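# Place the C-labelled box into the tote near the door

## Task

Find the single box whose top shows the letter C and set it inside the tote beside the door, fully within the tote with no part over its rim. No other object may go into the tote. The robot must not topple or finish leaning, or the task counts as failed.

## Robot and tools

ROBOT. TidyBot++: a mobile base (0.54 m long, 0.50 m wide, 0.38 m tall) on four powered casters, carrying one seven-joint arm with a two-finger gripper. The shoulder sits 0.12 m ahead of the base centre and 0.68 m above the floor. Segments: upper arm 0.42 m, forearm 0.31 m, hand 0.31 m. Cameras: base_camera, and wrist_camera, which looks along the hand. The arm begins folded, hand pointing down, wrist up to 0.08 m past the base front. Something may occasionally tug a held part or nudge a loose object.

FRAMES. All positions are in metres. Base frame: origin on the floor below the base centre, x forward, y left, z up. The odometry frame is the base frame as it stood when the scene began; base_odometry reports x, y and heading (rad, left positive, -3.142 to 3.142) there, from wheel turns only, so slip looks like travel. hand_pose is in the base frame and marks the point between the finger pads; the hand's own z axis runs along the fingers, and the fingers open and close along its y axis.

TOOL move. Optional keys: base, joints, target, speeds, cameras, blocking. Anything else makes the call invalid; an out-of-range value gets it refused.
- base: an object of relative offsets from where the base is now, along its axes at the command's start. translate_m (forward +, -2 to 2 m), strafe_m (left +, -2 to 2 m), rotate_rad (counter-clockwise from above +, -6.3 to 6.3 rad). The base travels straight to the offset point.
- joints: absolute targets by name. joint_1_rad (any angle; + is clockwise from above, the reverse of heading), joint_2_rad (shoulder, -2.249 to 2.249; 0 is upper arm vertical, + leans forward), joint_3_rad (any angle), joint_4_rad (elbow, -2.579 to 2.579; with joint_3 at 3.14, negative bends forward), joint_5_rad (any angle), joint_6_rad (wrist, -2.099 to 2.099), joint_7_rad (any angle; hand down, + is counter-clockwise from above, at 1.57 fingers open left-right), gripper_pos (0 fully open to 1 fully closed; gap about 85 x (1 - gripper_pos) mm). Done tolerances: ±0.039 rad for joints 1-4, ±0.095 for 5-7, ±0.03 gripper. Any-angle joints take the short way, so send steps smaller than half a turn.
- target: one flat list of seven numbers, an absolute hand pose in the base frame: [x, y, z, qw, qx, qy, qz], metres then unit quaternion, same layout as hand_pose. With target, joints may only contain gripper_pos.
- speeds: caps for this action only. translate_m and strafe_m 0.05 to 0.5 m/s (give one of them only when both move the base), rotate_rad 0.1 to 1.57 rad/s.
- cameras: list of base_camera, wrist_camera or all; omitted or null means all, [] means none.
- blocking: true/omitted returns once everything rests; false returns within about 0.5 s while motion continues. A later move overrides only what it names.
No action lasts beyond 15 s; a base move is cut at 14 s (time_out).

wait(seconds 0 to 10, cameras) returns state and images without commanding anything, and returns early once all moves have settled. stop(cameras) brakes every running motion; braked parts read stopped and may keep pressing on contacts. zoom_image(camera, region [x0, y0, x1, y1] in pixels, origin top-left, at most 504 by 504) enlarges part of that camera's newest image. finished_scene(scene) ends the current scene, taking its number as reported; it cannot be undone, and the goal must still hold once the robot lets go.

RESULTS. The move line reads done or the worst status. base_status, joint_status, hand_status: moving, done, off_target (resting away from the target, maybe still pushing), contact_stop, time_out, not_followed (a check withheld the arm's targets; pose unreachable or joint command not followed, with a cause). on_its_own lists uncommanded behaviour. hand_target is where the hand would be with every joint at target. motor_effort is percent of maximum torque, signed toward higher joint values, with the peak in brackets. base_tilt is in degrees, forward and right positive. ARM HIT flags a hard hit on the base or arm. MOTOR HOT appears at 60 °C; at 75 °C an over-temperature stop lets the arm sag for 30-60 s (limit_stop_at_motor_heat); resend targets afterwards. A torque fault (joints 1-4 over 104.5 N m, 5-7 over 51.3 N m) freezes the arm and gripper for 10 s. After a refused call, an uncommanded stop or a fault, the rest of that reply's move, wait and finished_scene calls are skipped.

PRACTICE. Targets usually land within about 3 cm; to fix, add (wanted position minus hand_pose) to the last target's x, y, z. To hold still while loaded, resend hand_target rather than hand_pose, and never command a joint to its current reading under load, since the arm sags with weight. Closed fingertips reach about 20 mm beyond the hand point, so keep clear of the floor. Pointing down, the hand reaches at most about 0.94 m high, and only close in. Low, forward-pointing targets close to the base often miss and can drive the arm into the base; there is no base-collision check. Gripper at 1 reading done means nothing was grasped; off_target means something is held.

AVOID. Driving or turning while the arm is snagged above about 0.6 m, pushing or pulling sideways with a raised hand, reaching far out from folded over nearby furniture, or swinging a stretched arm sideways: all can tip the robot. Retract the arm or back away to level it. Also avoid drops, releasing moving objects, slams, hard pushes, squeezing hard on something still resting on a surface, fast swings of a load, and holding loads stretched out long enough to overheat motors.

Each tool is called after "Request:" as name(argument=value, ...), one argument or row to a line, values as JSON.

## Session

Request:
move(
)

Scene clock: 0.00 s.
base_odometry: x=+0.000 y=+0.000 heading=+0.000
base_tilt: forward=+0.1 right=-0.4
base_status: not commanded
joint_positions: joint_1_rad=+0.007 joint_2_rad=-0.358 joint_3_rad=+3.148 joint_4_rad=-2.541 joint_5_rad=-0.016 joint_6_rad=-0.877 joint_7_rad=+1.537 gripper_pos=+0.000
joint_status: not commanded
motor_effort: joint_1_rad=+0 joint_2_rad=-2 joint_3_rad=-1 joint_4_rad=+14 joint_5_rad=-1 joint_6_rad=+1 joint_7_rad=+0
hand_pose: x=+0.2543 y=+0.0036 z=+0.5851 quat_wxyz=(-0.008, +0.999, -0.029, +0.041) (m; base frame)
hand_target: x=+0.2544 y=+0.0036 z=+0.5851 quat_wxyz=(-0.008, +0.999, -0.029, +0.041) (m; base frame)
hand_status: not commanded
pictures: base_camera, wrist_camera
Images, in order (width x height): base_camera 644x364, wrist_camera 644x476.

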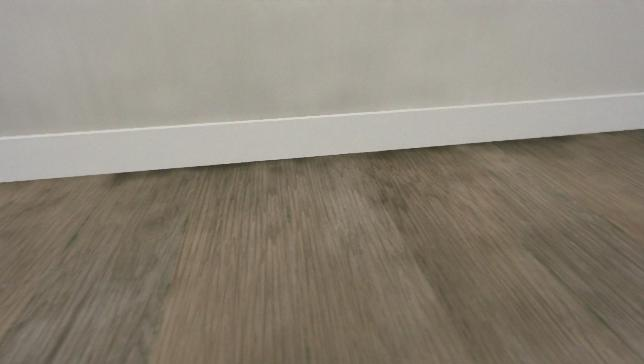

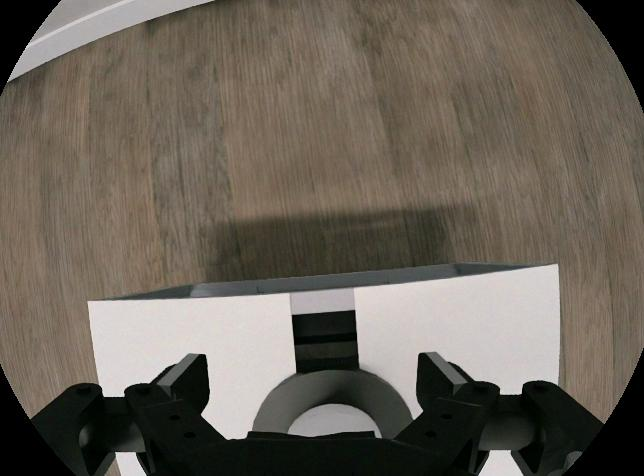

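Request:
move(
  base={"rotate_rad": 1.3},
  joints={"joint_1_rad": 0, "joint_2_rad": -0.6, "joint_3_rad": 3.14, "joint_4_rad": -1.9, "joint_5_rad": 0, "joint_6_rad": -0.55, "joint_7_rad": 1.57},
)

Request:
move(
  base={"rotate_rad": 1.3},
)

Request:
move(
  base={"rotate_rad": 1.3},
)

Request:
move(
  base={"rotate_rad": 1.2},
)

Scene clock: 5.23 s.
move: done
base_odometry: x=+0.000 y=+0.000 heading=+1.299
base_tilt: forward=+0.0 right=-0.4
base_status: done
joint_positions: joint_1_rad=+0.007 joint_2_rad=-0.579 joint_3_rad=+3.148 joint_4_rad=-1.913 joint_5_rad=-0.016 joint_6_rad=-0.641 joint_7_rad=+1.537 gripper_pos=+0.000
joint_status: all done
motor_effort: joint_1_rad=+1(2) joint_2_rad=-1(5) joint_3_rad=+0(3) joint_4_rad=+21(21) joint_5_rad=-1(2) joint_6_rad=+8(8) joint_7_rad=+0(1)
hand_pose: x=+0.4807 y=-0.0012 z=+0.9853 quat_wxyz=(-0.015, +0.834, -0.023, +0.551) (m; base frame)
pictures: base_camera, wrist_camera

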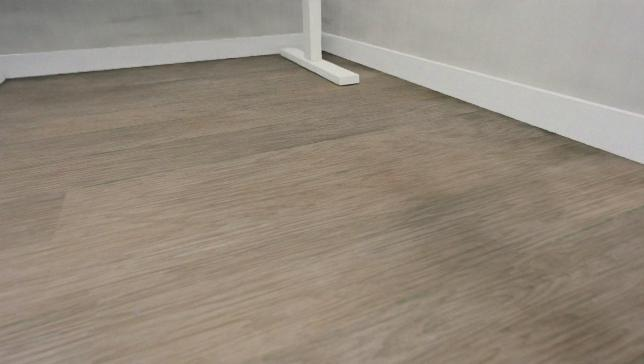

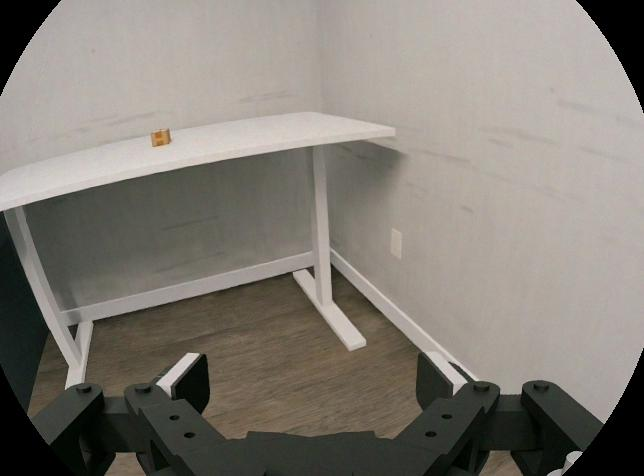

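Scene clock: 7.33 s.
move: done
base_odometry: x=+0.000 y=+0.000 heading=+2.598
base_tilt: forward=+0.1 right=-0.4
base_status: done
joint_positions: joint_1_rad=+0.007 joint_2_rad=-0.579 joint_3_rad=+3.147 joint_4_rad=-1.913 joint_5_rad=-0.016 joint_6_rad=-0.638 joint_7_rad=+1.537 gripper_pos=+0.000
motor_effort: joint_1_rad=+0(2) joint_2_rad=-1(2) joint_3_rad=-1(2) joint_4_rad=+21(21) joint_5_rad=-1(1) joint_6_rad=+8(8) joint_7_rad=+0(1)
hand_pose: x=+0.4811 y=-0.0010 z=+0.9862 quat_wxyz=(-0.015, +0.833, -0.023, +0.552) (m; base frame)
pictures: base_camera, wrist_camera

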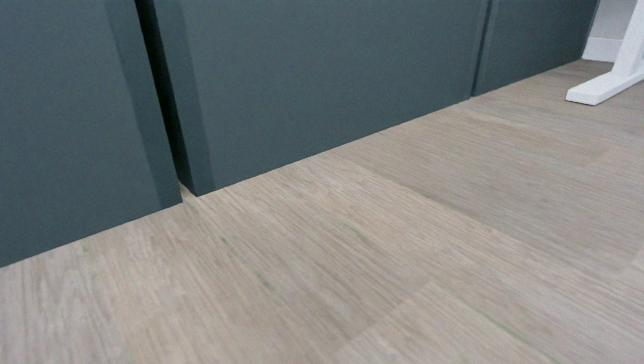

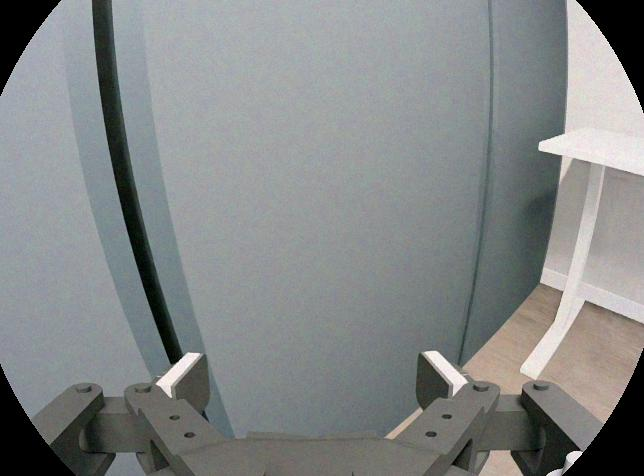

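Scene clock: 9.43 s.
move: done
base_odometry: x=+0.000 y=+0.000 heading=-2.387
base_tilt: forward=+0.1 right=-0.4
base_status: done
joint_positions: joint_1_rad=+0.007 joint_2_rad=-0.579 joint_3_rad=+3.147 joint_4_rad=-1.913 joint_5_rad=-0.016 joint_6_rad=-0.637 joint_7_rad=+1.537 gripper_pos=+0.000
motor_effort: joint_1_rad=+0(2) joint_2_rad=-1(2) joint_3_rad=+0(2) joint_4_rad=+21(21) joint_5_rad=-1(1) joint_6_rad=+8(8) joint_7_rad=+0(1)
hand_pose: x=+0.4811 y=-0.0008 z=+0.9863 quat_wxyz=(-0.015, +0.833, -0.023, +0.552) (m; base frame)
pictures: base_camera, wrist_camera

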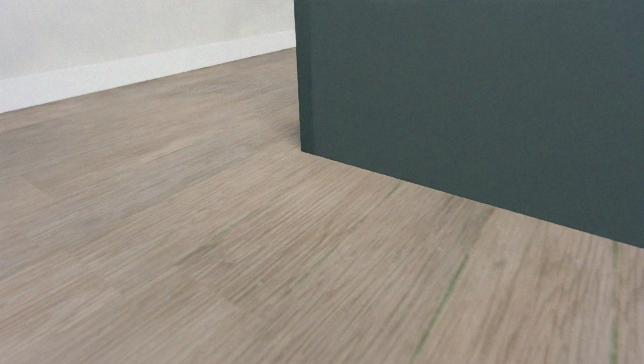

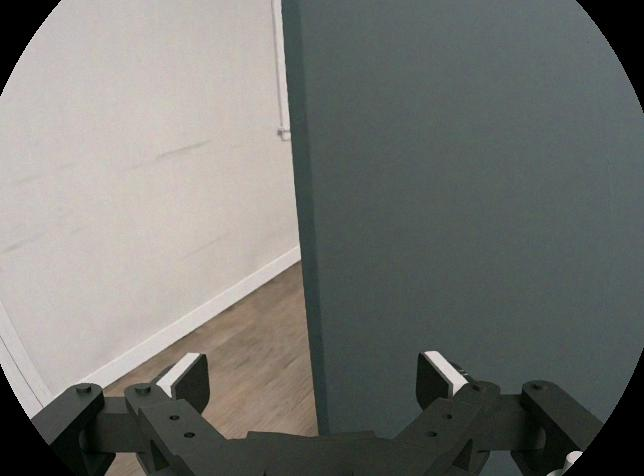

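Scene clock: 11.47 s.
move: done
base_odometry: x=+0.000 y=+0.000 heading=-1.188
base_tilt: forward=+0.0 right=-0.4
base_status: done
joint_positions: joint_1_rad=+0.007 joint_2_rad=-0.579 joint_3_rad=+3.147 joint_4_rad=-1.913 joint_5_rad=-0.016 joint_6_rad=-0.637 joint_7_rad=+1.537 gripper_pos=+0.000
motor_effort: joint_1_rad=+0(1) joint_2_rad=-1(2) joint_3_rad=+0(2) joint_4_rad=+21(21) joint_5_rad=-1(1) joint_6_rad=+8(8) joint_7_rad=+0(1)
hand_pose: x=+0.4811 y=-0.0006 z=+0.9864 quat_wxyz=(-0.015, +0.833, -0.022, +0.552) (m; base frame)
pictures: base_camera, wrist_camera

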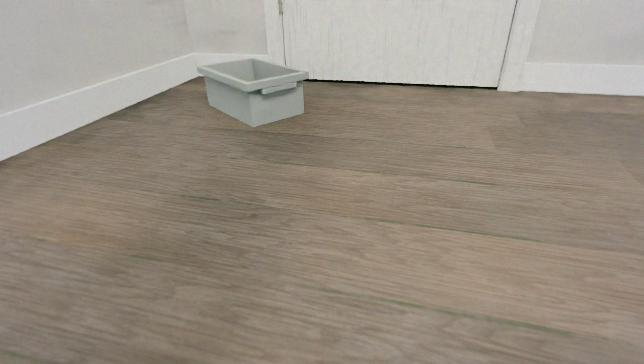

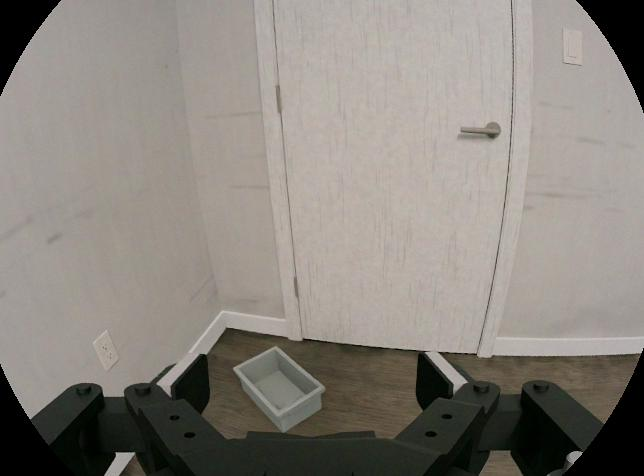

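Request:
move(
  base={"rotate_rad": 2.75},
  joints={"joint_2_rad": -0.3, "joint_4_rad": -1.4, "joint_6_rad": -0.8},
)

Request:
zoom_image(
  camera="wrist_camera",
  region=[240, 120, 440, 270],
)

Scene clock: 18.30 s.
move: done
base_odometry: x=+0.000 y=+0.000 heading=+1.561
base_tilt: forward=+0.0 right=-0.4
base_status: done
joint_positions: joint_1_rad=+0.007 joint_2_rad=-0.308 joint_3_rad=+3.146 joint_4_rad=-1.417 joint_5_rad=-0.016 joint_6_rad=-0.719 joint_7_rad=+1.537 gripper_pos=+0.000
joint_status: all done
motor_effort: joint_1_rad=+0(2) joint_2_rad=-10(14) joint_3_rad=-1(3) joint_4_rad=+20(23) joint_5_rad=-1(1) joint_6_rad=+8(9) joint_7_rad=+0(1)
hand_pose: x=+0.5741 y=-0.0014 z=+1.1432 quat_wxyz=(-0.015, +0.792, -0.020, +0.610) (m; base frame)
pictures: base_camera, wrist_camera

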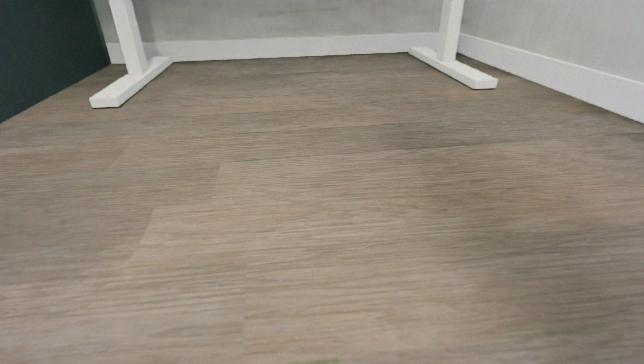

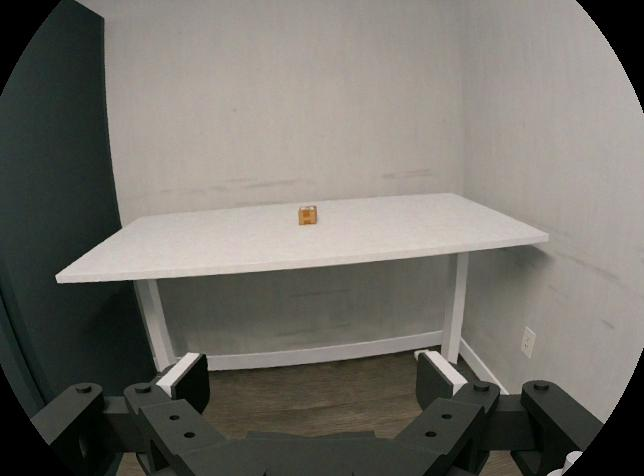

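Scaled by 2.520.

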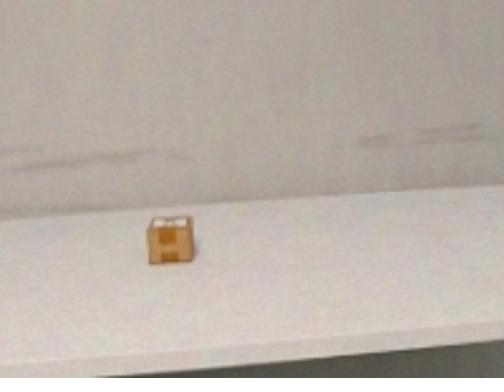

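Request:
zoom_image(
  camera="wrist_camera",
  region=[292, 200, 324, 228],
)

Scaled by 15.750.

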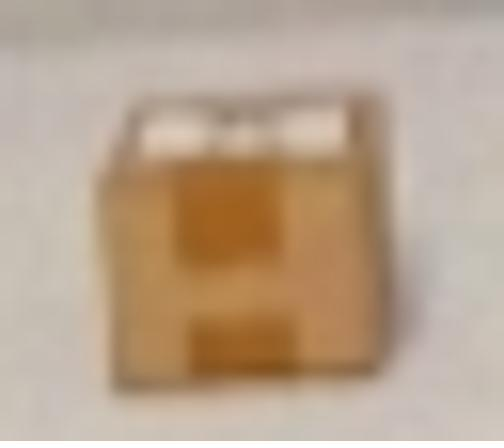

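Request:
move(
  base={"translate_m": 0.5},
  cameras=["wrist_camera"],
)

Request:
zoom_image(
  camera="wrist_camera",
  region=[260, 190, 350, 270],
)

Scene clock: 23.67 s.
move: done
base_odometry: x=+0.005 y=+0.500 heading=+1.562
base_tilt: forward=+0.1 right=-0.5
base_status: done
joint_positions: joint_1_rad=+0.007 joint_2_rad=-0.300 joint_3_rad=+3.146 joint_4_rad=-1.414 joint_5_rad=-0.016 joint_6_rad=-0.722 joint_7_rad=+1.537 gripper_pos=+0.000
motor_effort: joint_1_rad=+0(1) joint_2_rad=-10(14) joint_3_rad=-1(2) joint_4_rad=+20(21) joint_5_rad=+0(1) joint_6_rad=+8(9) joint_7_rad=+0(1)
hand_pose: x=+0.5772 y=-0.0014 z=+1.1410 quat_wxyz=(-0.015, +0.794, -0.020, +0.607) (m; base frame)
pictures: wrist_camera

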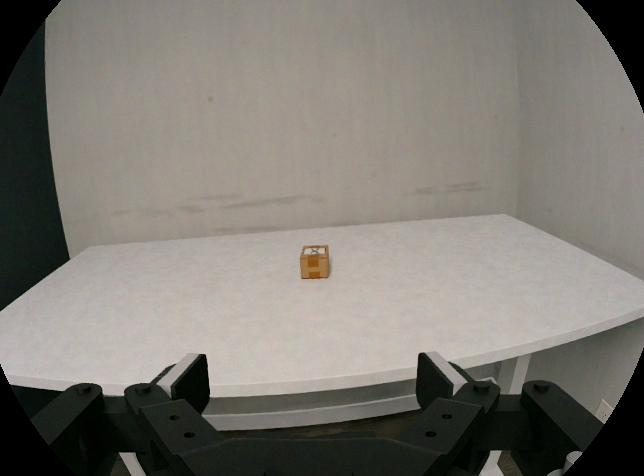

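Scaled by 5.600.

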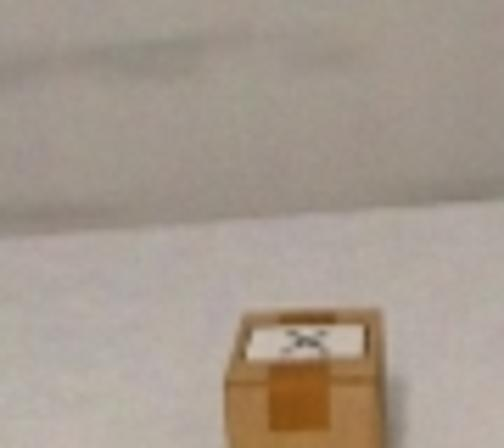

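Request:
move(
  base={"translate_m": -1.57, "rotate_rad": 1.70},
  joints={"joint_2_rad": -0.6, "joint_4_rad": -1.9, "joint_6_rad": -0.6},
)

Scene clock: 45.80 s.
move: done
base_odometry: x=-0.009 y=-1.070 heading=-3.020
base_tilt: forward=+0.0 right=-0.4
base_status: done
joint_positions: joint_1_rad=+0.007 joint_2_rad=-0.577 joint_3_rad=+3.146 joint_4_rad=-1.886 joint_5_rad=-0.016 joint_6_rad=-0.687 joint_7_rad=+1.537 gripper_pos=+0.000
joint_status: all done
motor_effort: joint_1_rad=+0(2) joint_2_rad=-1(15) joint_3_rad=+0(3) joint_4_rad=+21(22) joint_5_rad=-1(1) joint_6_rad=+8(9) joint_7_rad=+0(1)
hand_pose: x=+0.4768 y=-0.0003 z=+0.9871 quat_wxyz=(-0.015, +0.840, -0.022, +0.541) (m; base frame)
pictures: base_camera, wrist_camera

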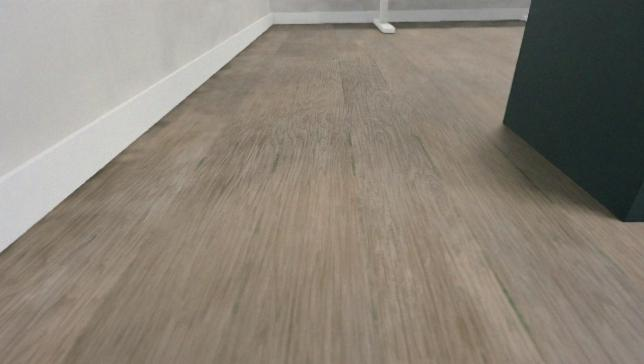

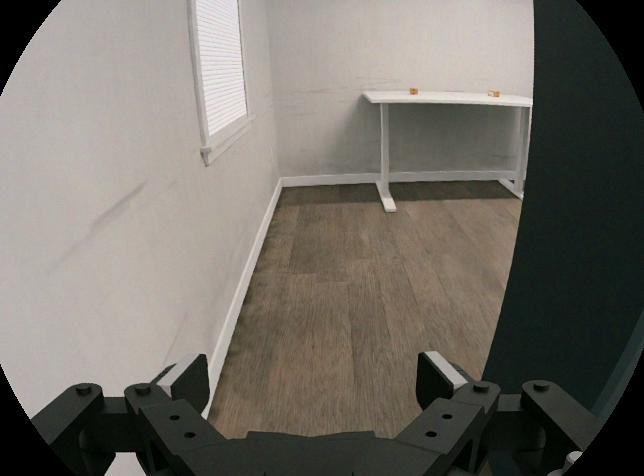

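Request:
move(
  base={"translate_m": 1.5, "strafe_m": -0.02},
  joints={"joint_2_rad": -0.3, "joint_4_rad": -1.4, "joint_6_rad": -0.8},
  cameras=["wrist_camera"],
)

Request:
zoom_image(
  camera="wrist_camera",
  region=[400, 170, 640, 290],
)

Scene clock: 59.07 s.
move: done
base_odometry: x=-1.501 y=-1.232 heading=-3.020
base_tilt: forward=+0.0 right=-0.5
base_status: done
joint_positions: joint_1_rad=+0.007 joint_2_rad=-0.311 joint_3_rad=+3.146 joint_4_rad=-1.416 joint_5_rad=-0.016 joint_6_rad=-0.721 joint_7_rad=+1.537 gripper_pos=+0.000
joint_status: all done
motor_effort: joint_1_rad=-1(1) joint_2_rad=-9(13) joint_3_rad=-1(1) joint_4_rad=+20(22) joint_5_rad=-1(1) joint_6_rad=+8(10) joint_7_rad=+0(1)
hand_pose: x=+0.5723 y=-0.0013 z=+1.1454 quat_wxyz=(-0.015, +0.791, -0.020, +0.612) (m; base frame)
pictures: wrist_camera

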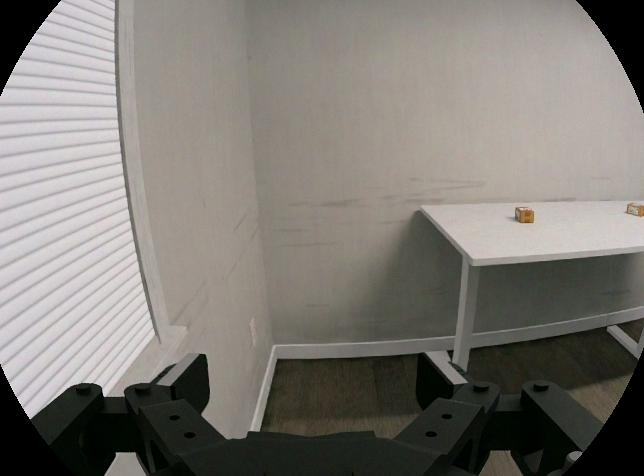

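Scaled by 2.100.

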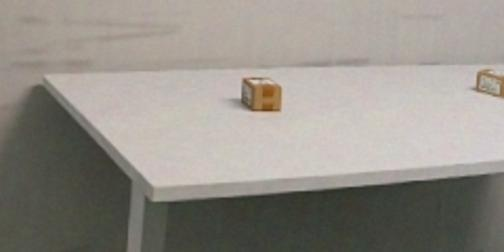

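Request:
move(
  base={"translate_m": 0.35, "strafe_m": -0.85},
)

Request:
zoom_image(
  camera="wrist_camera",
  region=[240, 200, 480, 320],
)

Scene clock: 66.10 s.
move: done
base_odometry: x=-1.952 y=-0.431 heading=-3.019
base_tilt: forward=+0.0 right=-0.4
base_status: done
joint_positions: joint_1_rad=+0.007 joint_2_rad=-0.311 joint_3_rad=+3.146 joint_4_rad=-1.414 joint_5_rad=-0.016 joint_6_rad=-0.722 joint_7_rad=+1.537 gripper_pos=+0.000
motor_effort: joint_1_rad=+0(1) joint_2_rad=-10(11) joint_3_rad=+0(3) joint_4_rad=+20(20) joint_5_rad=-1(1) joint_6_rad=+8(9) joint_7_rad=+0(1)
hand_pose: x=+0.5722 y=-0.0011 z=+1.1457 quat_wxyz=(-0.015, +0.791, -0.020, +0.612) (m; base frame)
pictures: base_camera, wrist_camera

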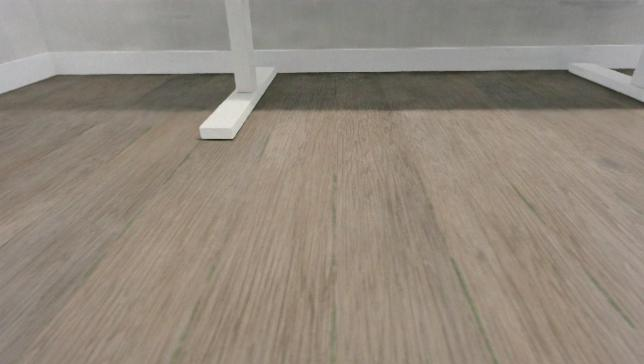

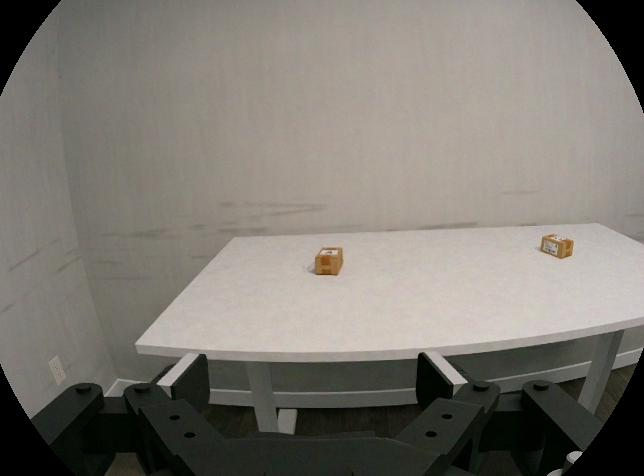

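Scaled by 2.100.

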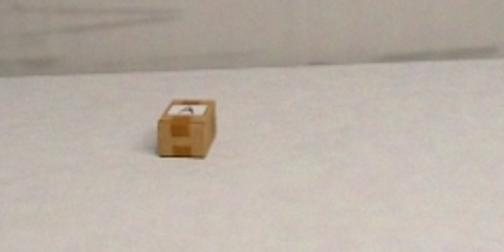

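Request:
zoom_image(
  camera="wrist_camera",
  region=[310, 240, 350, 280],
)

Request:
zoom_image(
  camera="wrist_camera",
  region=[535, 226, 580, 264],
)

Scaled by 12.600.

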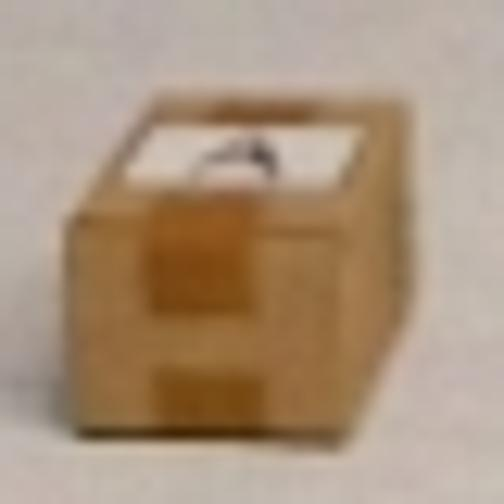

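Scaled by 11.200.

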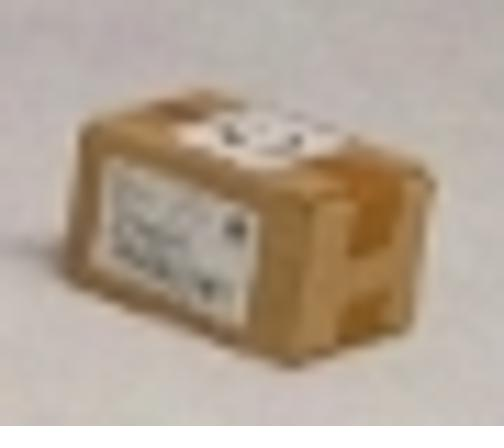

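Request:
move(
  base={"translate_m": 0.25, "strafe_m": -0.55},
)

Request:
zoom_image(
  camera="wrist_camera",
  region=[400, 210, 560, 330],
)

Scene clock: 73.40 s.
move: done
base_odometry: x=-2.267 y=+0.085 heading=-3.019
base_tilt: forward=+0.1 right=-0.4
base_status: done
joint_positions: joint_1_rad=+0.007 joint_2_rad=-0.310 joint_3_rad=+3.145 joint_4_rad=-1.414 joint_5_rad=-0.016 joint_6_rad=-0.722 joint_7_rad=+1.537 gripper_pos=+0.000
motor_effort: joint_1_rad=+0(2) joint_2_rad=-10(12) joint_3_rad=-1(3) joint_4_rad=+20(20) joint_5_rad=-1(1) joint_6_rad=+8(9) joint_7_rad=+0(0)
hand_pose: x=+0.5727 y=-0.0008 z=+1.1453 quat_wxyz=(-0.015, +0.791, -0.020, +0.611) (m; base frame)
pictures: base_camera, wrist_camera

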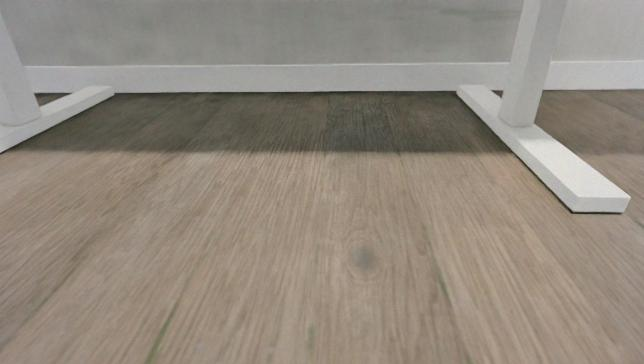

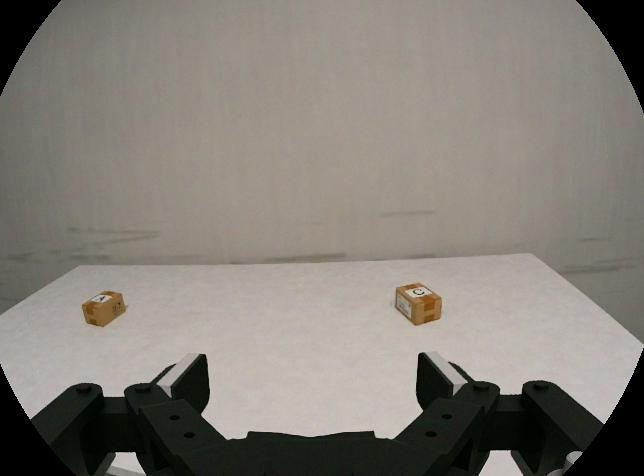

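Scaled by 3.150.

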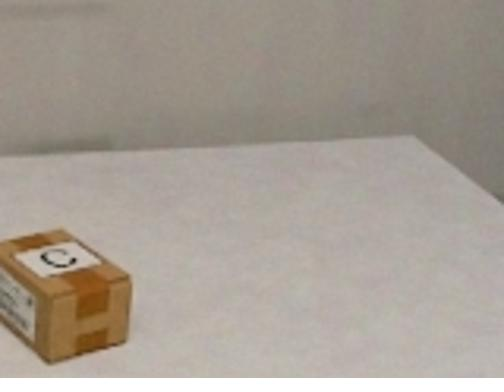

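Request:
move(
  base={"translate_m": 0.40, "strafe_m": -0.28},
  joints={"joint_1_rad": -0.15, "joint_2_rad": -0.3, "joint_4_rad": -1.4, "joint_6_rad": -1.4},
)

Scene clock: 87.20 s.
move: done
base_odometry: x=-2.698 y=+0.314 heading=-3.020
base_tilt: forward=+0.0 right=-0.4
base_status: done
joint_positions: joint_1_rad=-0.128 joint_2_rad=-0.304 joint_3_rad=+3.145 joint_4_rad=-1.408 joint_5_rad=-0.016 joint_6_rad=-1.318 joint_7_rad=+1.537 gripper_pos=+0.000
joint_status: all done
motor_effort: joint_1_rad=+1(2) joint_2_rad=-8(12) joint_3_rad=+0(2) joint_4_rad=+18(20) joint_5_rad=-1(2) joint_6_rad=+6(8) joint_7_rad=+0(1)
hand_pose: x=+0.4754 y=+0.0503 z=+0.9907 quat_wxyz=(-0.036, +0.935, +0.043, +0.350) (m; base frame)
pictures: base_camera, wrist_camera

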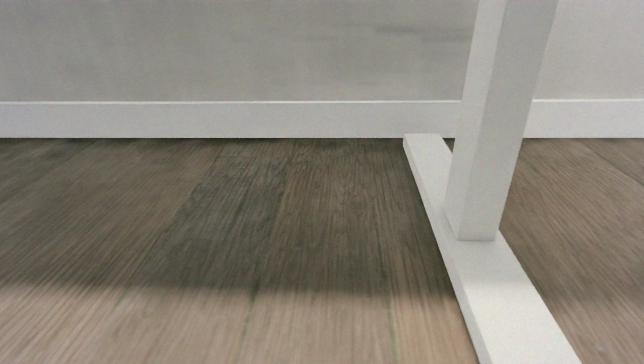

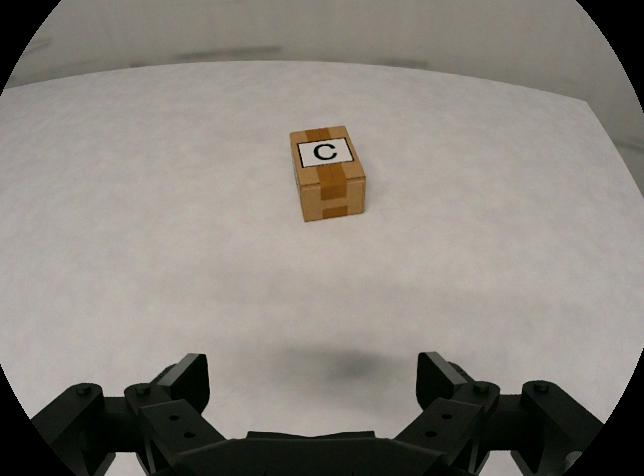

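Request:
move(
  target=[0.70, 0.068, 0.96, -0.0444, 0.9472, 0.15, 0.2805],
  cameras=["wrist_camera"],
)

Scene clock: 99.47 s.
move: off_target
base_odometry: x=-2.698 y=+0.314 heading=-3.020
base_tilt: forward=+0.1 right=-0.4
joint_positions: joint_1_rad=-0.029 joint_2_rad=+0.322 joint_3_rad=+3.107 joint_4_rad=-0.778 joint_5_rad=-0.085 joint_6_rad=-1.399 joint_7_rad=+1.744 gripper_pos=+0.000
motor_effort: joint_1_rad=+1(1) joint_2_rad=-32(34) joint_3_rad=-1(2) joint_4_rad=+18(19) joint_5_rad=-1(1) joint_6_rad=+5(6) joint_7_rad=+0(0)
hand_pose: x=+0.7151 y=+0.0611 z=+0.9759 quat_wxyz=(-0.029, +0.941, +0.116, +0.318) (m; base frame)
hand_target: x=+0.7000 y=+0.0680 z=+0.9600 quat_wxyz=(-0.044, +0.947, +0.150, +0.280) (m; base frame)
hand_status: off_target (0.023 m and 6.1 deg from the pose sent, 0.227 m and 14.8 deg at the start)
pictures: wrist_camera

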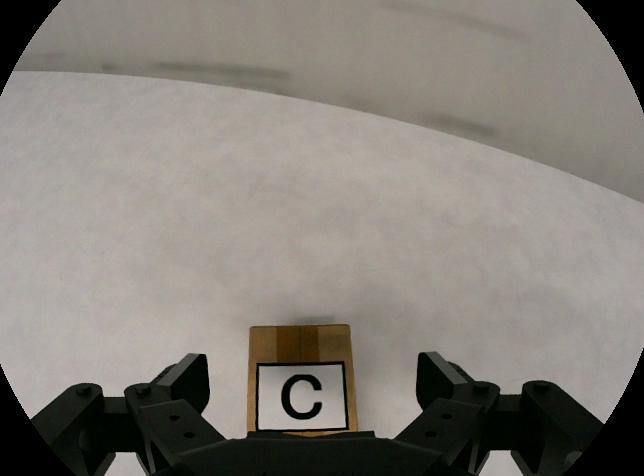

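Request:
move(
  target=[0.712, 0.079, 0.91, -0.0444, 0.9472, 0.15, 0.2805],
  cameras=["wrist_camera"],
)

Scene clock: 108.17 s.
move: off_target
base_odometry: x=-2.698 y=+0.314 heading=-3.020
base_tilt: forward=+0.1 right=-0.4
joint_positions: joint_1_rad=-0.029 joint_2_rad=+0.322 joint_3_rad=+3.100 joint_4_rad=-0.952 joint_5_rad=-0.086 joint_6_rad=-1.376 joint_7_rad=+1.746 gripper_pos=+0.000
motor_effort: joint_1_rad=+0(1) joint_2_rad=-32(34) joint_3_rad=-1(2) joint_4_rad=+18(19) joint_5_rad=-1(2) joint_6_rad=+4(5) joint_7_rad=+0(1)
hand_pose: x=+0.6958 y=+0.0643 z=+0.9005 quat_wxyz=(-0.036, +0.961, +0.119, +0.246) (m; base frame)
hand_target: x=+0.7120 y=+0.0790 z=+0.9100 quat_wxyz=(-0.044, +0.947, +0.150, +0.280) (m; base frame)
hand_status: off_target (0.024 m and 5.7 deg from the pose sent, 0.068 m and 6.1 deg at the start)
pictures: wrist_camera

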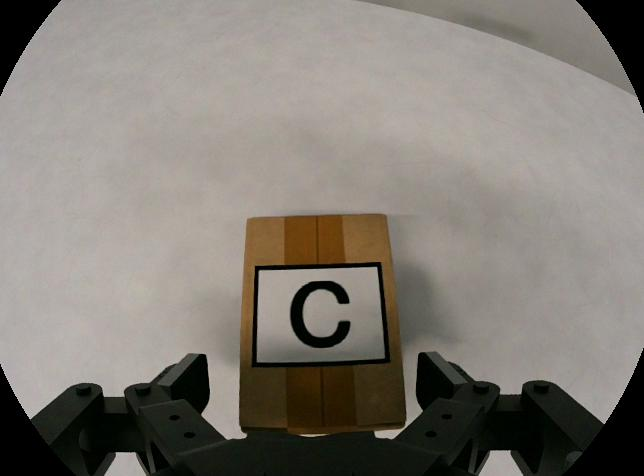

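Request:
move(
  target=[0.731, 0.082, 0.898, -0.0444, 0.9472, 0.15, 0.2805],
  cameras=["wrist_camera"],
)

Scene clock: 113.27 s.
move: off_target
base_odometry: x=-2.698 y=+0.314 heading=-3.020
base_tilt: forward=+0.1 right=-0.4
joint_positions: joint_1_rad=-0.029 joint_2_rad=+0.340 joint_3_rad=+3.096 joint_4_rad=-0.944 joint_5_rad=-0.086 joint_6_rad=-1.363 joint_7_rad=+1.746 gripper_pos=+0.000
motor_effort: joint_1_rad=+0(1) joint_2_rad=-33(35) joint_3_rad=-1(2) joint_4_rad=+18(19) joint_5_rad=-1(1) joint_6_rad=+4(4) joint_7_rad=+0(0)
hand_pose: x=+0.7044 y=+0.0667 z=+0.8953 quat_wxyz=(-0.038, +0.961, +0.120, +0.247) (m; base frame)
hand_target: x=+0.7310 y=+0.0820 z=+0.8980 quat_wxyz=(-0.044, +0.947, +0.150, +0.280) (m; base frame)
hand_status: off_target (0.031 m and 5.5 deg from the pose sent, 0.039 m and 5.7 deg at the start)
pictures: wrist_camera

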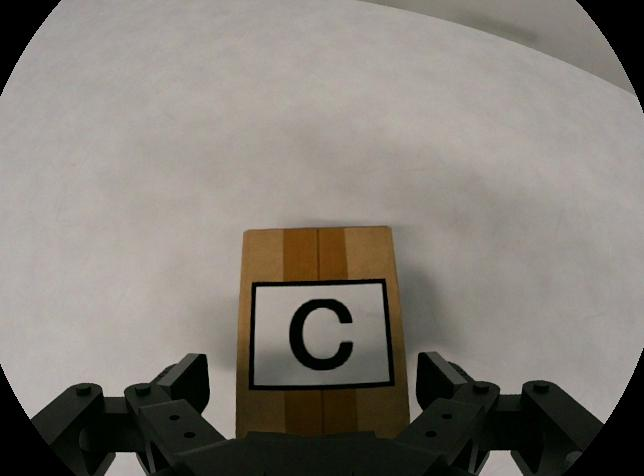

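Request:
move(
  target=[0.751, 0.087, 0.890, -0.0444, 0.9472, 0.15, 0.2805],
  cameras=["wrist_camera"],
)

Scene clock: 115.60 s.
move: off_target
base_odometry: x=-2.698 y=+0.314 heading=-3.020
base_tilt: forward=+0.1 right=-0.4
joint_positions: joint_1_rad=-0.029 joint_2_rad=+0.390 joint_3_rad=+3.095 joint_4_rad=-0.895 joint_5_rad=-0.086 joint_6_rad=-1.361 joint_7_rad=+1.746 gripper_pos=+0.000
motor_effort: joint_1_rad=+1(2) joint_2_rad=-35(37) joint_3_rad=-1(2) joint_4_rad=+18(19) joint_5_rad=-1(1) joint_6_rad=+4(5) joint_7_rad=+0(0)
hand_pose: x=+0.7244 y=+0.0678 z=+0.8878 quat_wxyz=(-0.039, +0.961, +0.119, +0.248) (m; base frame)
hand_target: x=+0.7510 y=+0.0870 z=+0.8900 quat_wxyz=(-0.044, +0.947, +0.150, +0.280) (m; base frame)
hand_status: off_target (0.033 m and 5.4 deg from the pose sent, 0.051 m and 5.5 deg at the start)
pictures: wrist_camera

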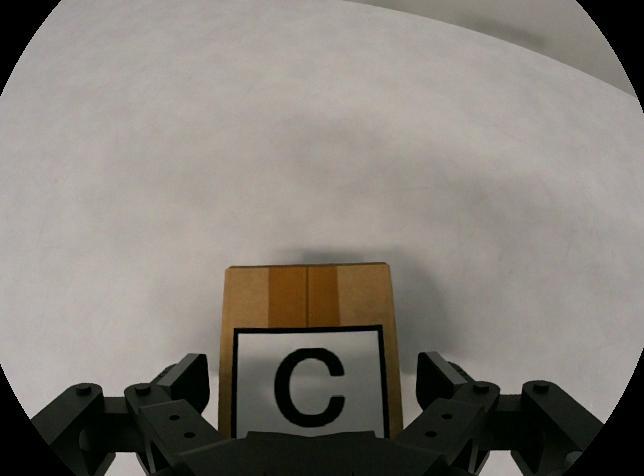

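Request:
move(
  joints={"gripper_pos": 0.45},
  cameras=["wrist_camera"],
)

Scene clock: 117.90 s.
move: off_target
base_odometry: x=-2.698 y=+0.314 heading=-3.020
base_tilt: forward=+0.1 right=-0.5
joint_positions: joint_1_rad=-0.029 joint_2_rad=+0.390 joint_3_rad=+3.094 joint_4_rad=-0.893 joint_5_rad=-0.086 joint_6_rad=-1.361 joint_7_rad=+1.746 gripper_pos=+0.344
joint_status: gripper_pos off_target (ended at +0.344, target +0.450)
motor_effort: joint_1_rad=+0(1) joint_2_rad=-34(36) joint_3_rad=-1(2) joint_4_rad=+18(19) joint_5_rad=-1(2) joint_6_rad=+4(5) joint_7_rad=+0(0)
hand_pose: x=+0.7249 y=+0.0680 z=+0.8885 quat_wxyz=(-0.039, +0.960, +0.119, +0.249) (m; base frame)
pictures: wrist_camera

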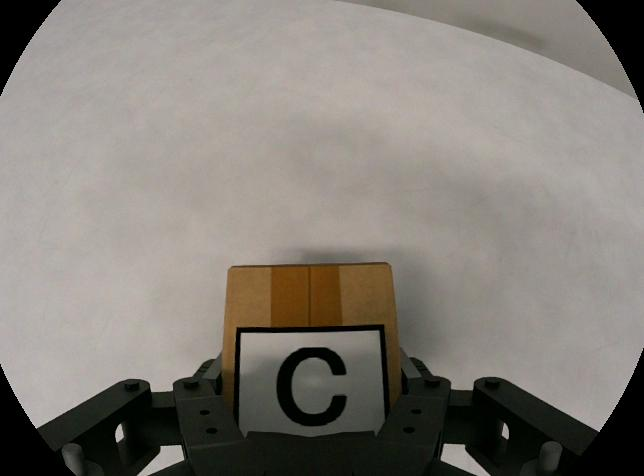

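Request:
move(
  target=[0.73, 0.085, 0.96, -0.0444, 0.9472, 0.15, 0.2805],
  joints={"gripper_pos": 0.7},
  cameras=["wrist_camera"],
)

Request:
move(
  base={"translate_m": -0.35},
  target=[0.45, 0.03, 1.02, -0.0444, 0.9472, 0.15, 0.2805],
  cameras=["wrist_camera"],
)

Scene clock: 121.57 s.
move: off_target
base_odometry: x=-2.698 y=+0.314 heading=-3.020
base_tilt: forward=+0.1 right=-0.4
joint_positions: joint_1_rad=-0.029 joint_2_rad=+0.416 joint_3_rad=+3.094 joint_4_rad=-0.617 joint_5_rad=-0.086 joint_6_rad=-1.460 joint_7_rad=+1.746 gripper_pos=+0.344
joint_status: gripper_pos off_target (ended at +0.344, target +0.700)
motor_effort: joint_1_rad=+0(1) joint_2_rad=-36(38) joint_3_rad=-1(2) joint_4_rad=+18(20) joint_5_rad=-1(2) joint_6_rad=+6(6) joint_7_rad=+0(0)
hand_pose: x=+0.7426 y=+0.0675 z=+0.9816 quat_wxyz=(-0.034, +0.938, +0.123, +0.321) (m; base frame)
hand_target: x=+0.7300 y=+0.0850 z=+0.9600 quat_wxyz=(-0.044, +0.947, +0.150, +0.280) (m; base frame)
hand_status: off_target (0.031 m and 5.8 deg from the pose sent, 0.074 m and 5.3 deg at the start)
pictures: wrist_camera

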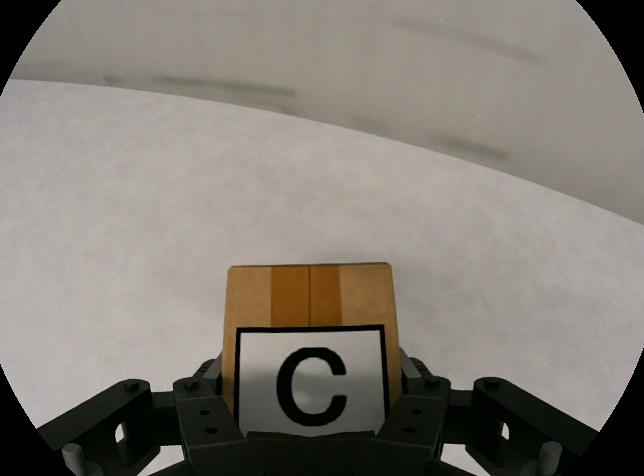

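Scene clock: 123.60 s.
move: off_target
base_odometry: x=-2.351 y=+0.357 heading=-3.019
base_tilt: forward=+0.1 right=-0.4
base_status: done
joint_positions: joint_1_rad=-0.084 joint_2_rad=-0.202 joint_3_rad=+3.267 joint_4_rad=-1.123 joint_5_rad=-0.126 joint_6_rad=-1.586 joint_7_rad=+1.806 gripper_pos=+0.344
motor_effort: joint_1_rad=+0(5) joint_2_rad=-11(41) joint_3_rad=-1(4) joint_4_rad=+17(19) joint_5_rad=-2(3) joint_6_rad=+6(7) joint_7_rad=+0(0)
hand_pose: x=+0.4707 y=+0.0182 z=+1.0359 quat_wxyz=(-0.028, +0.942, +0.110, +0.317) (m; base frame)
hand_target: x=+0.4500 y=+0.0300 z=+1.0200 quat_wxyz=(-0.044, +0.947, +0.150, +0.280) (m; base frame)
hand_status: off_target (0.029 m and 6.5 deg from the pose sent, 0.298 m and 5.8 deg at the start)
pictures: wrist_camera

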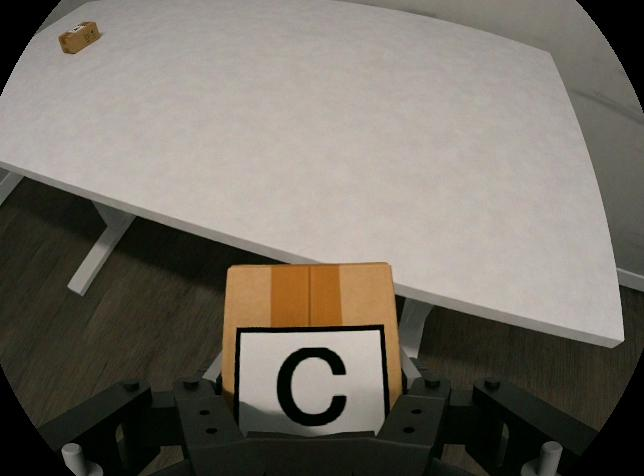

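Request:
move(
  base={"translate_m": -0.52, "strafe_m": 1.68, "rotate_rad": 3.14},
  joints={"joint_1_rad": 0, "joint_2_rad": -0.5, "joint_3_rad": 3.14, "joint_4_rad": -2.3, "joint_5_rad": 0, "joint_6_rad": -1.1, "joint_7_rad": 1.57},
)

Scene clock: 137.83 s.
move: done
base_odometry: x=-1.630 y=-1.248 heading=+0.122
base_tilt: forward=+0.1 right=-0.4
base_status: done
joint_positions: joint_1_rad=-0.025 joint_2_rad=-0.475 joint_3_rad=+3.159 joint_4_rad=-2.289 joint_5_rad=-0.032 joint_6_rad=-1.184 joint_7_rad=+1.632 gripper_pos=+0.344
joint_status: all done
motor_effort: joint_1_rad=+1(3) joint_2_rad=-1(12) joint_3_rad=+0(4) joint_4_rad=+17(19) joint_5_rad=-1(3) joint_6_rad=+1(5) joint_7_rad=+0(1)
hand_pose: x=+0.2763 y=+0.0121 z=+0.6725 quat_wxyz=(-0.017, +0.997, +0.030, +0.072) (m; base frame)
pictures: base_camera, wrist_camera

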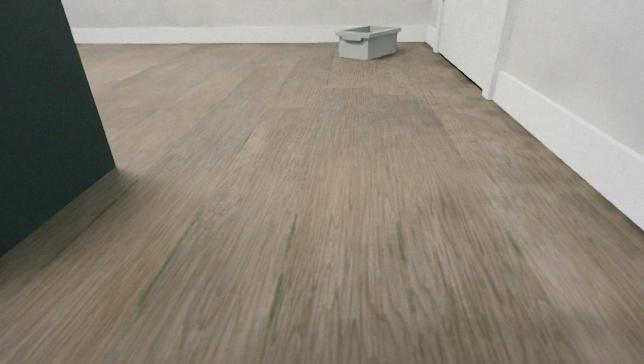

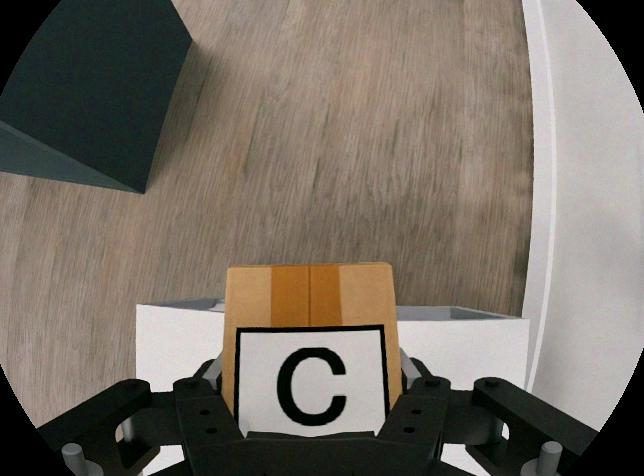

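Request:
move(
  base={"translate_m": 1.45, "strafe_m": -0.1, "rotate_rad": -0.07},
)

Scene clock: 157.07 s.
move: done
base_odometry: x=-0.178 y=-1.171 heading=+0.051
base_tilt: forward=+0.1 right=-0.5
base_status: done
joint_positions: joint_1_rad=-0.023 joint_2_rad=-0.482 joint_3_rad=+3.158 joint_4_rad=-2.291 joint_5_rad=-0.029 joint_6_rad=-1.180 joint_7_rad=+1.631 gripper_pos=+0.344
motor_effort: joint_1_rad=+0(1) joint_2_rad=+0(2) joint_3_rad=-1(1) joint_4_rad=+17(18) joint_5_rad=-1(1) joint_6_rad=+1(2) joint_7_rad=+0(1)
hand_pose: x=+0.2766 y=+0.0111 z=+0.6729 quat_wxyz=(-0.016, +0.997, +0.030, +0.076) (m; base frame)
pictures: base_camera, wrist_camera

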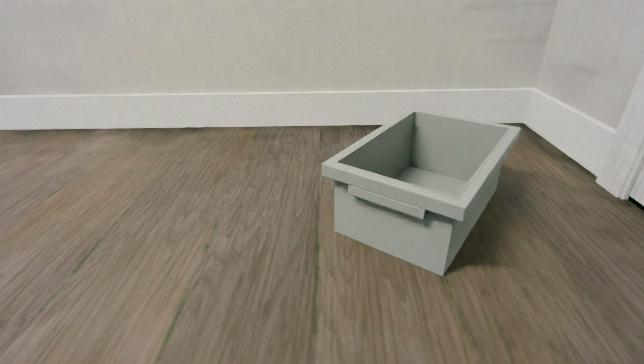

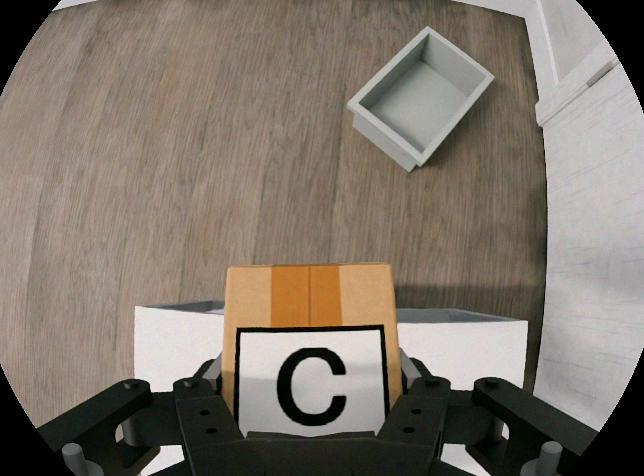

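Request:
move(
  base={"translate_m": 0.262, "strafe_m": 0.193, "rotate_rad": -0.597},
  joints={"joint_1_rad": 0.03, "joint_2_rad": 1.1, "joint_3_rad": 3.13, "joint_4_rad": -2.13, "joint_5_rad": 0.03, "joint_6_rad": 0.66, "joint_7_rad": 1.53},
)

Scene clock: 169.53 s.
move: done
base_odometry: x=+0.074 y=-0.964 heading=-0.547
base_tilt: forward=+0.1 right=-0.4
base_status: done
joint_positions: joint_1_rad=+0.003 joint_2_rad=+1.076 joint_3_rad=+3.151 joint_4_rad=-2.147 joint_5_rad=-0.007 joint_6_rad=+0.568 joint_7_rad=+1.592 gripper_pos=+0.344
joint_status: all done
motor_effort: joint_1_rad=+0(3) joint_2_rad=-37(39) joint_3_rad=-1(2) joint_4_rad=+1(18) joint_5_rad=-1(1) joint_6_rad=+4(5) joint_7_rad=+0(1)
hand_pose: x=+0.6091 y=-0.0068 z=+0.2929 quat_wxyz=(+0.009, +0.971, +0.004, +0.241) (m; base frame)
pictures: base_camera, wrist_camera

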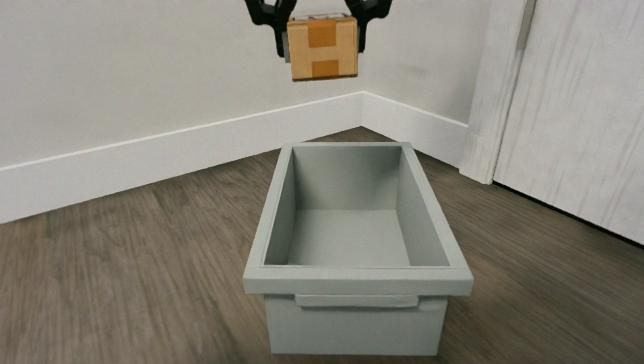

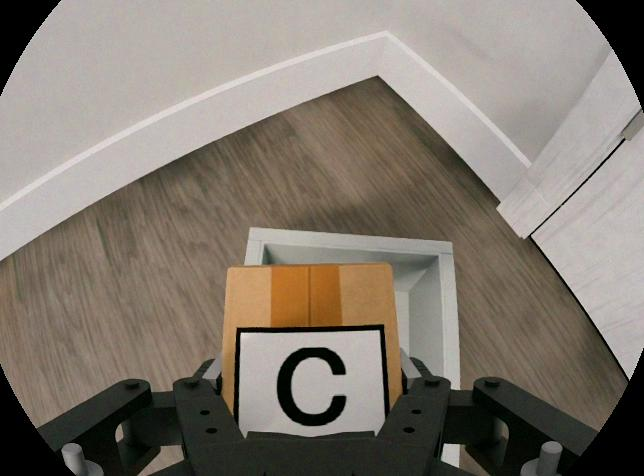

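Request:
move(
  base={"strafe_m": -0.025},
  joints={"joint_2_rad": 1.745, "joint_4_rad": -1.63, "joint_6_rad": 0.85},
  cameras=["base_camera"],
)

Request:
zoom_image(
  camera="base_camera",
  region=[230, 130, 480, 310],
)

Scene clock: 179.20 s.
move: done
base_odometry: x=+0.061 y=-0.986 heading=-0.547
base_tilt: forward=+0.1 right=-0.4
base_status: done
joint_positions: joint_1_rad=+0.021 joint_2_rad=+1.723 joint_3_rad=+3.146 joint_4_rad=-1.647 joint_5_rad=-0.004 joint_6_rad=+0.759 joint_7_rad=+1.592 gripper_pos=+0.344
joint_status: all done
motor_effort: joint_1_rad=+0(4) joint_2_rad=-39(42) joint_3_rad=-1(3) joint_4_rad=-1(3) joint_5_rad=+0(1) joint_6_rad=+5(6) joint_7_rad=+0(0)
hand_pose: x=+0.6207 y=-0.0121 z=+0.0431 quat_wxyz=(+0.008, +0.965, -0.001, +0.262) (m; base frame)
pictures: base_camera

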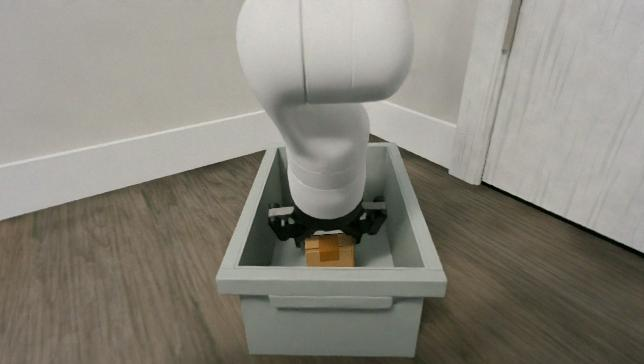

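Scaled by 2.016.

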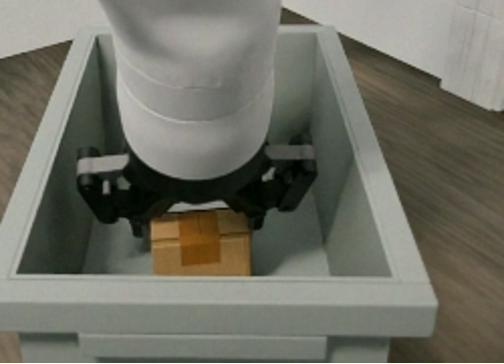

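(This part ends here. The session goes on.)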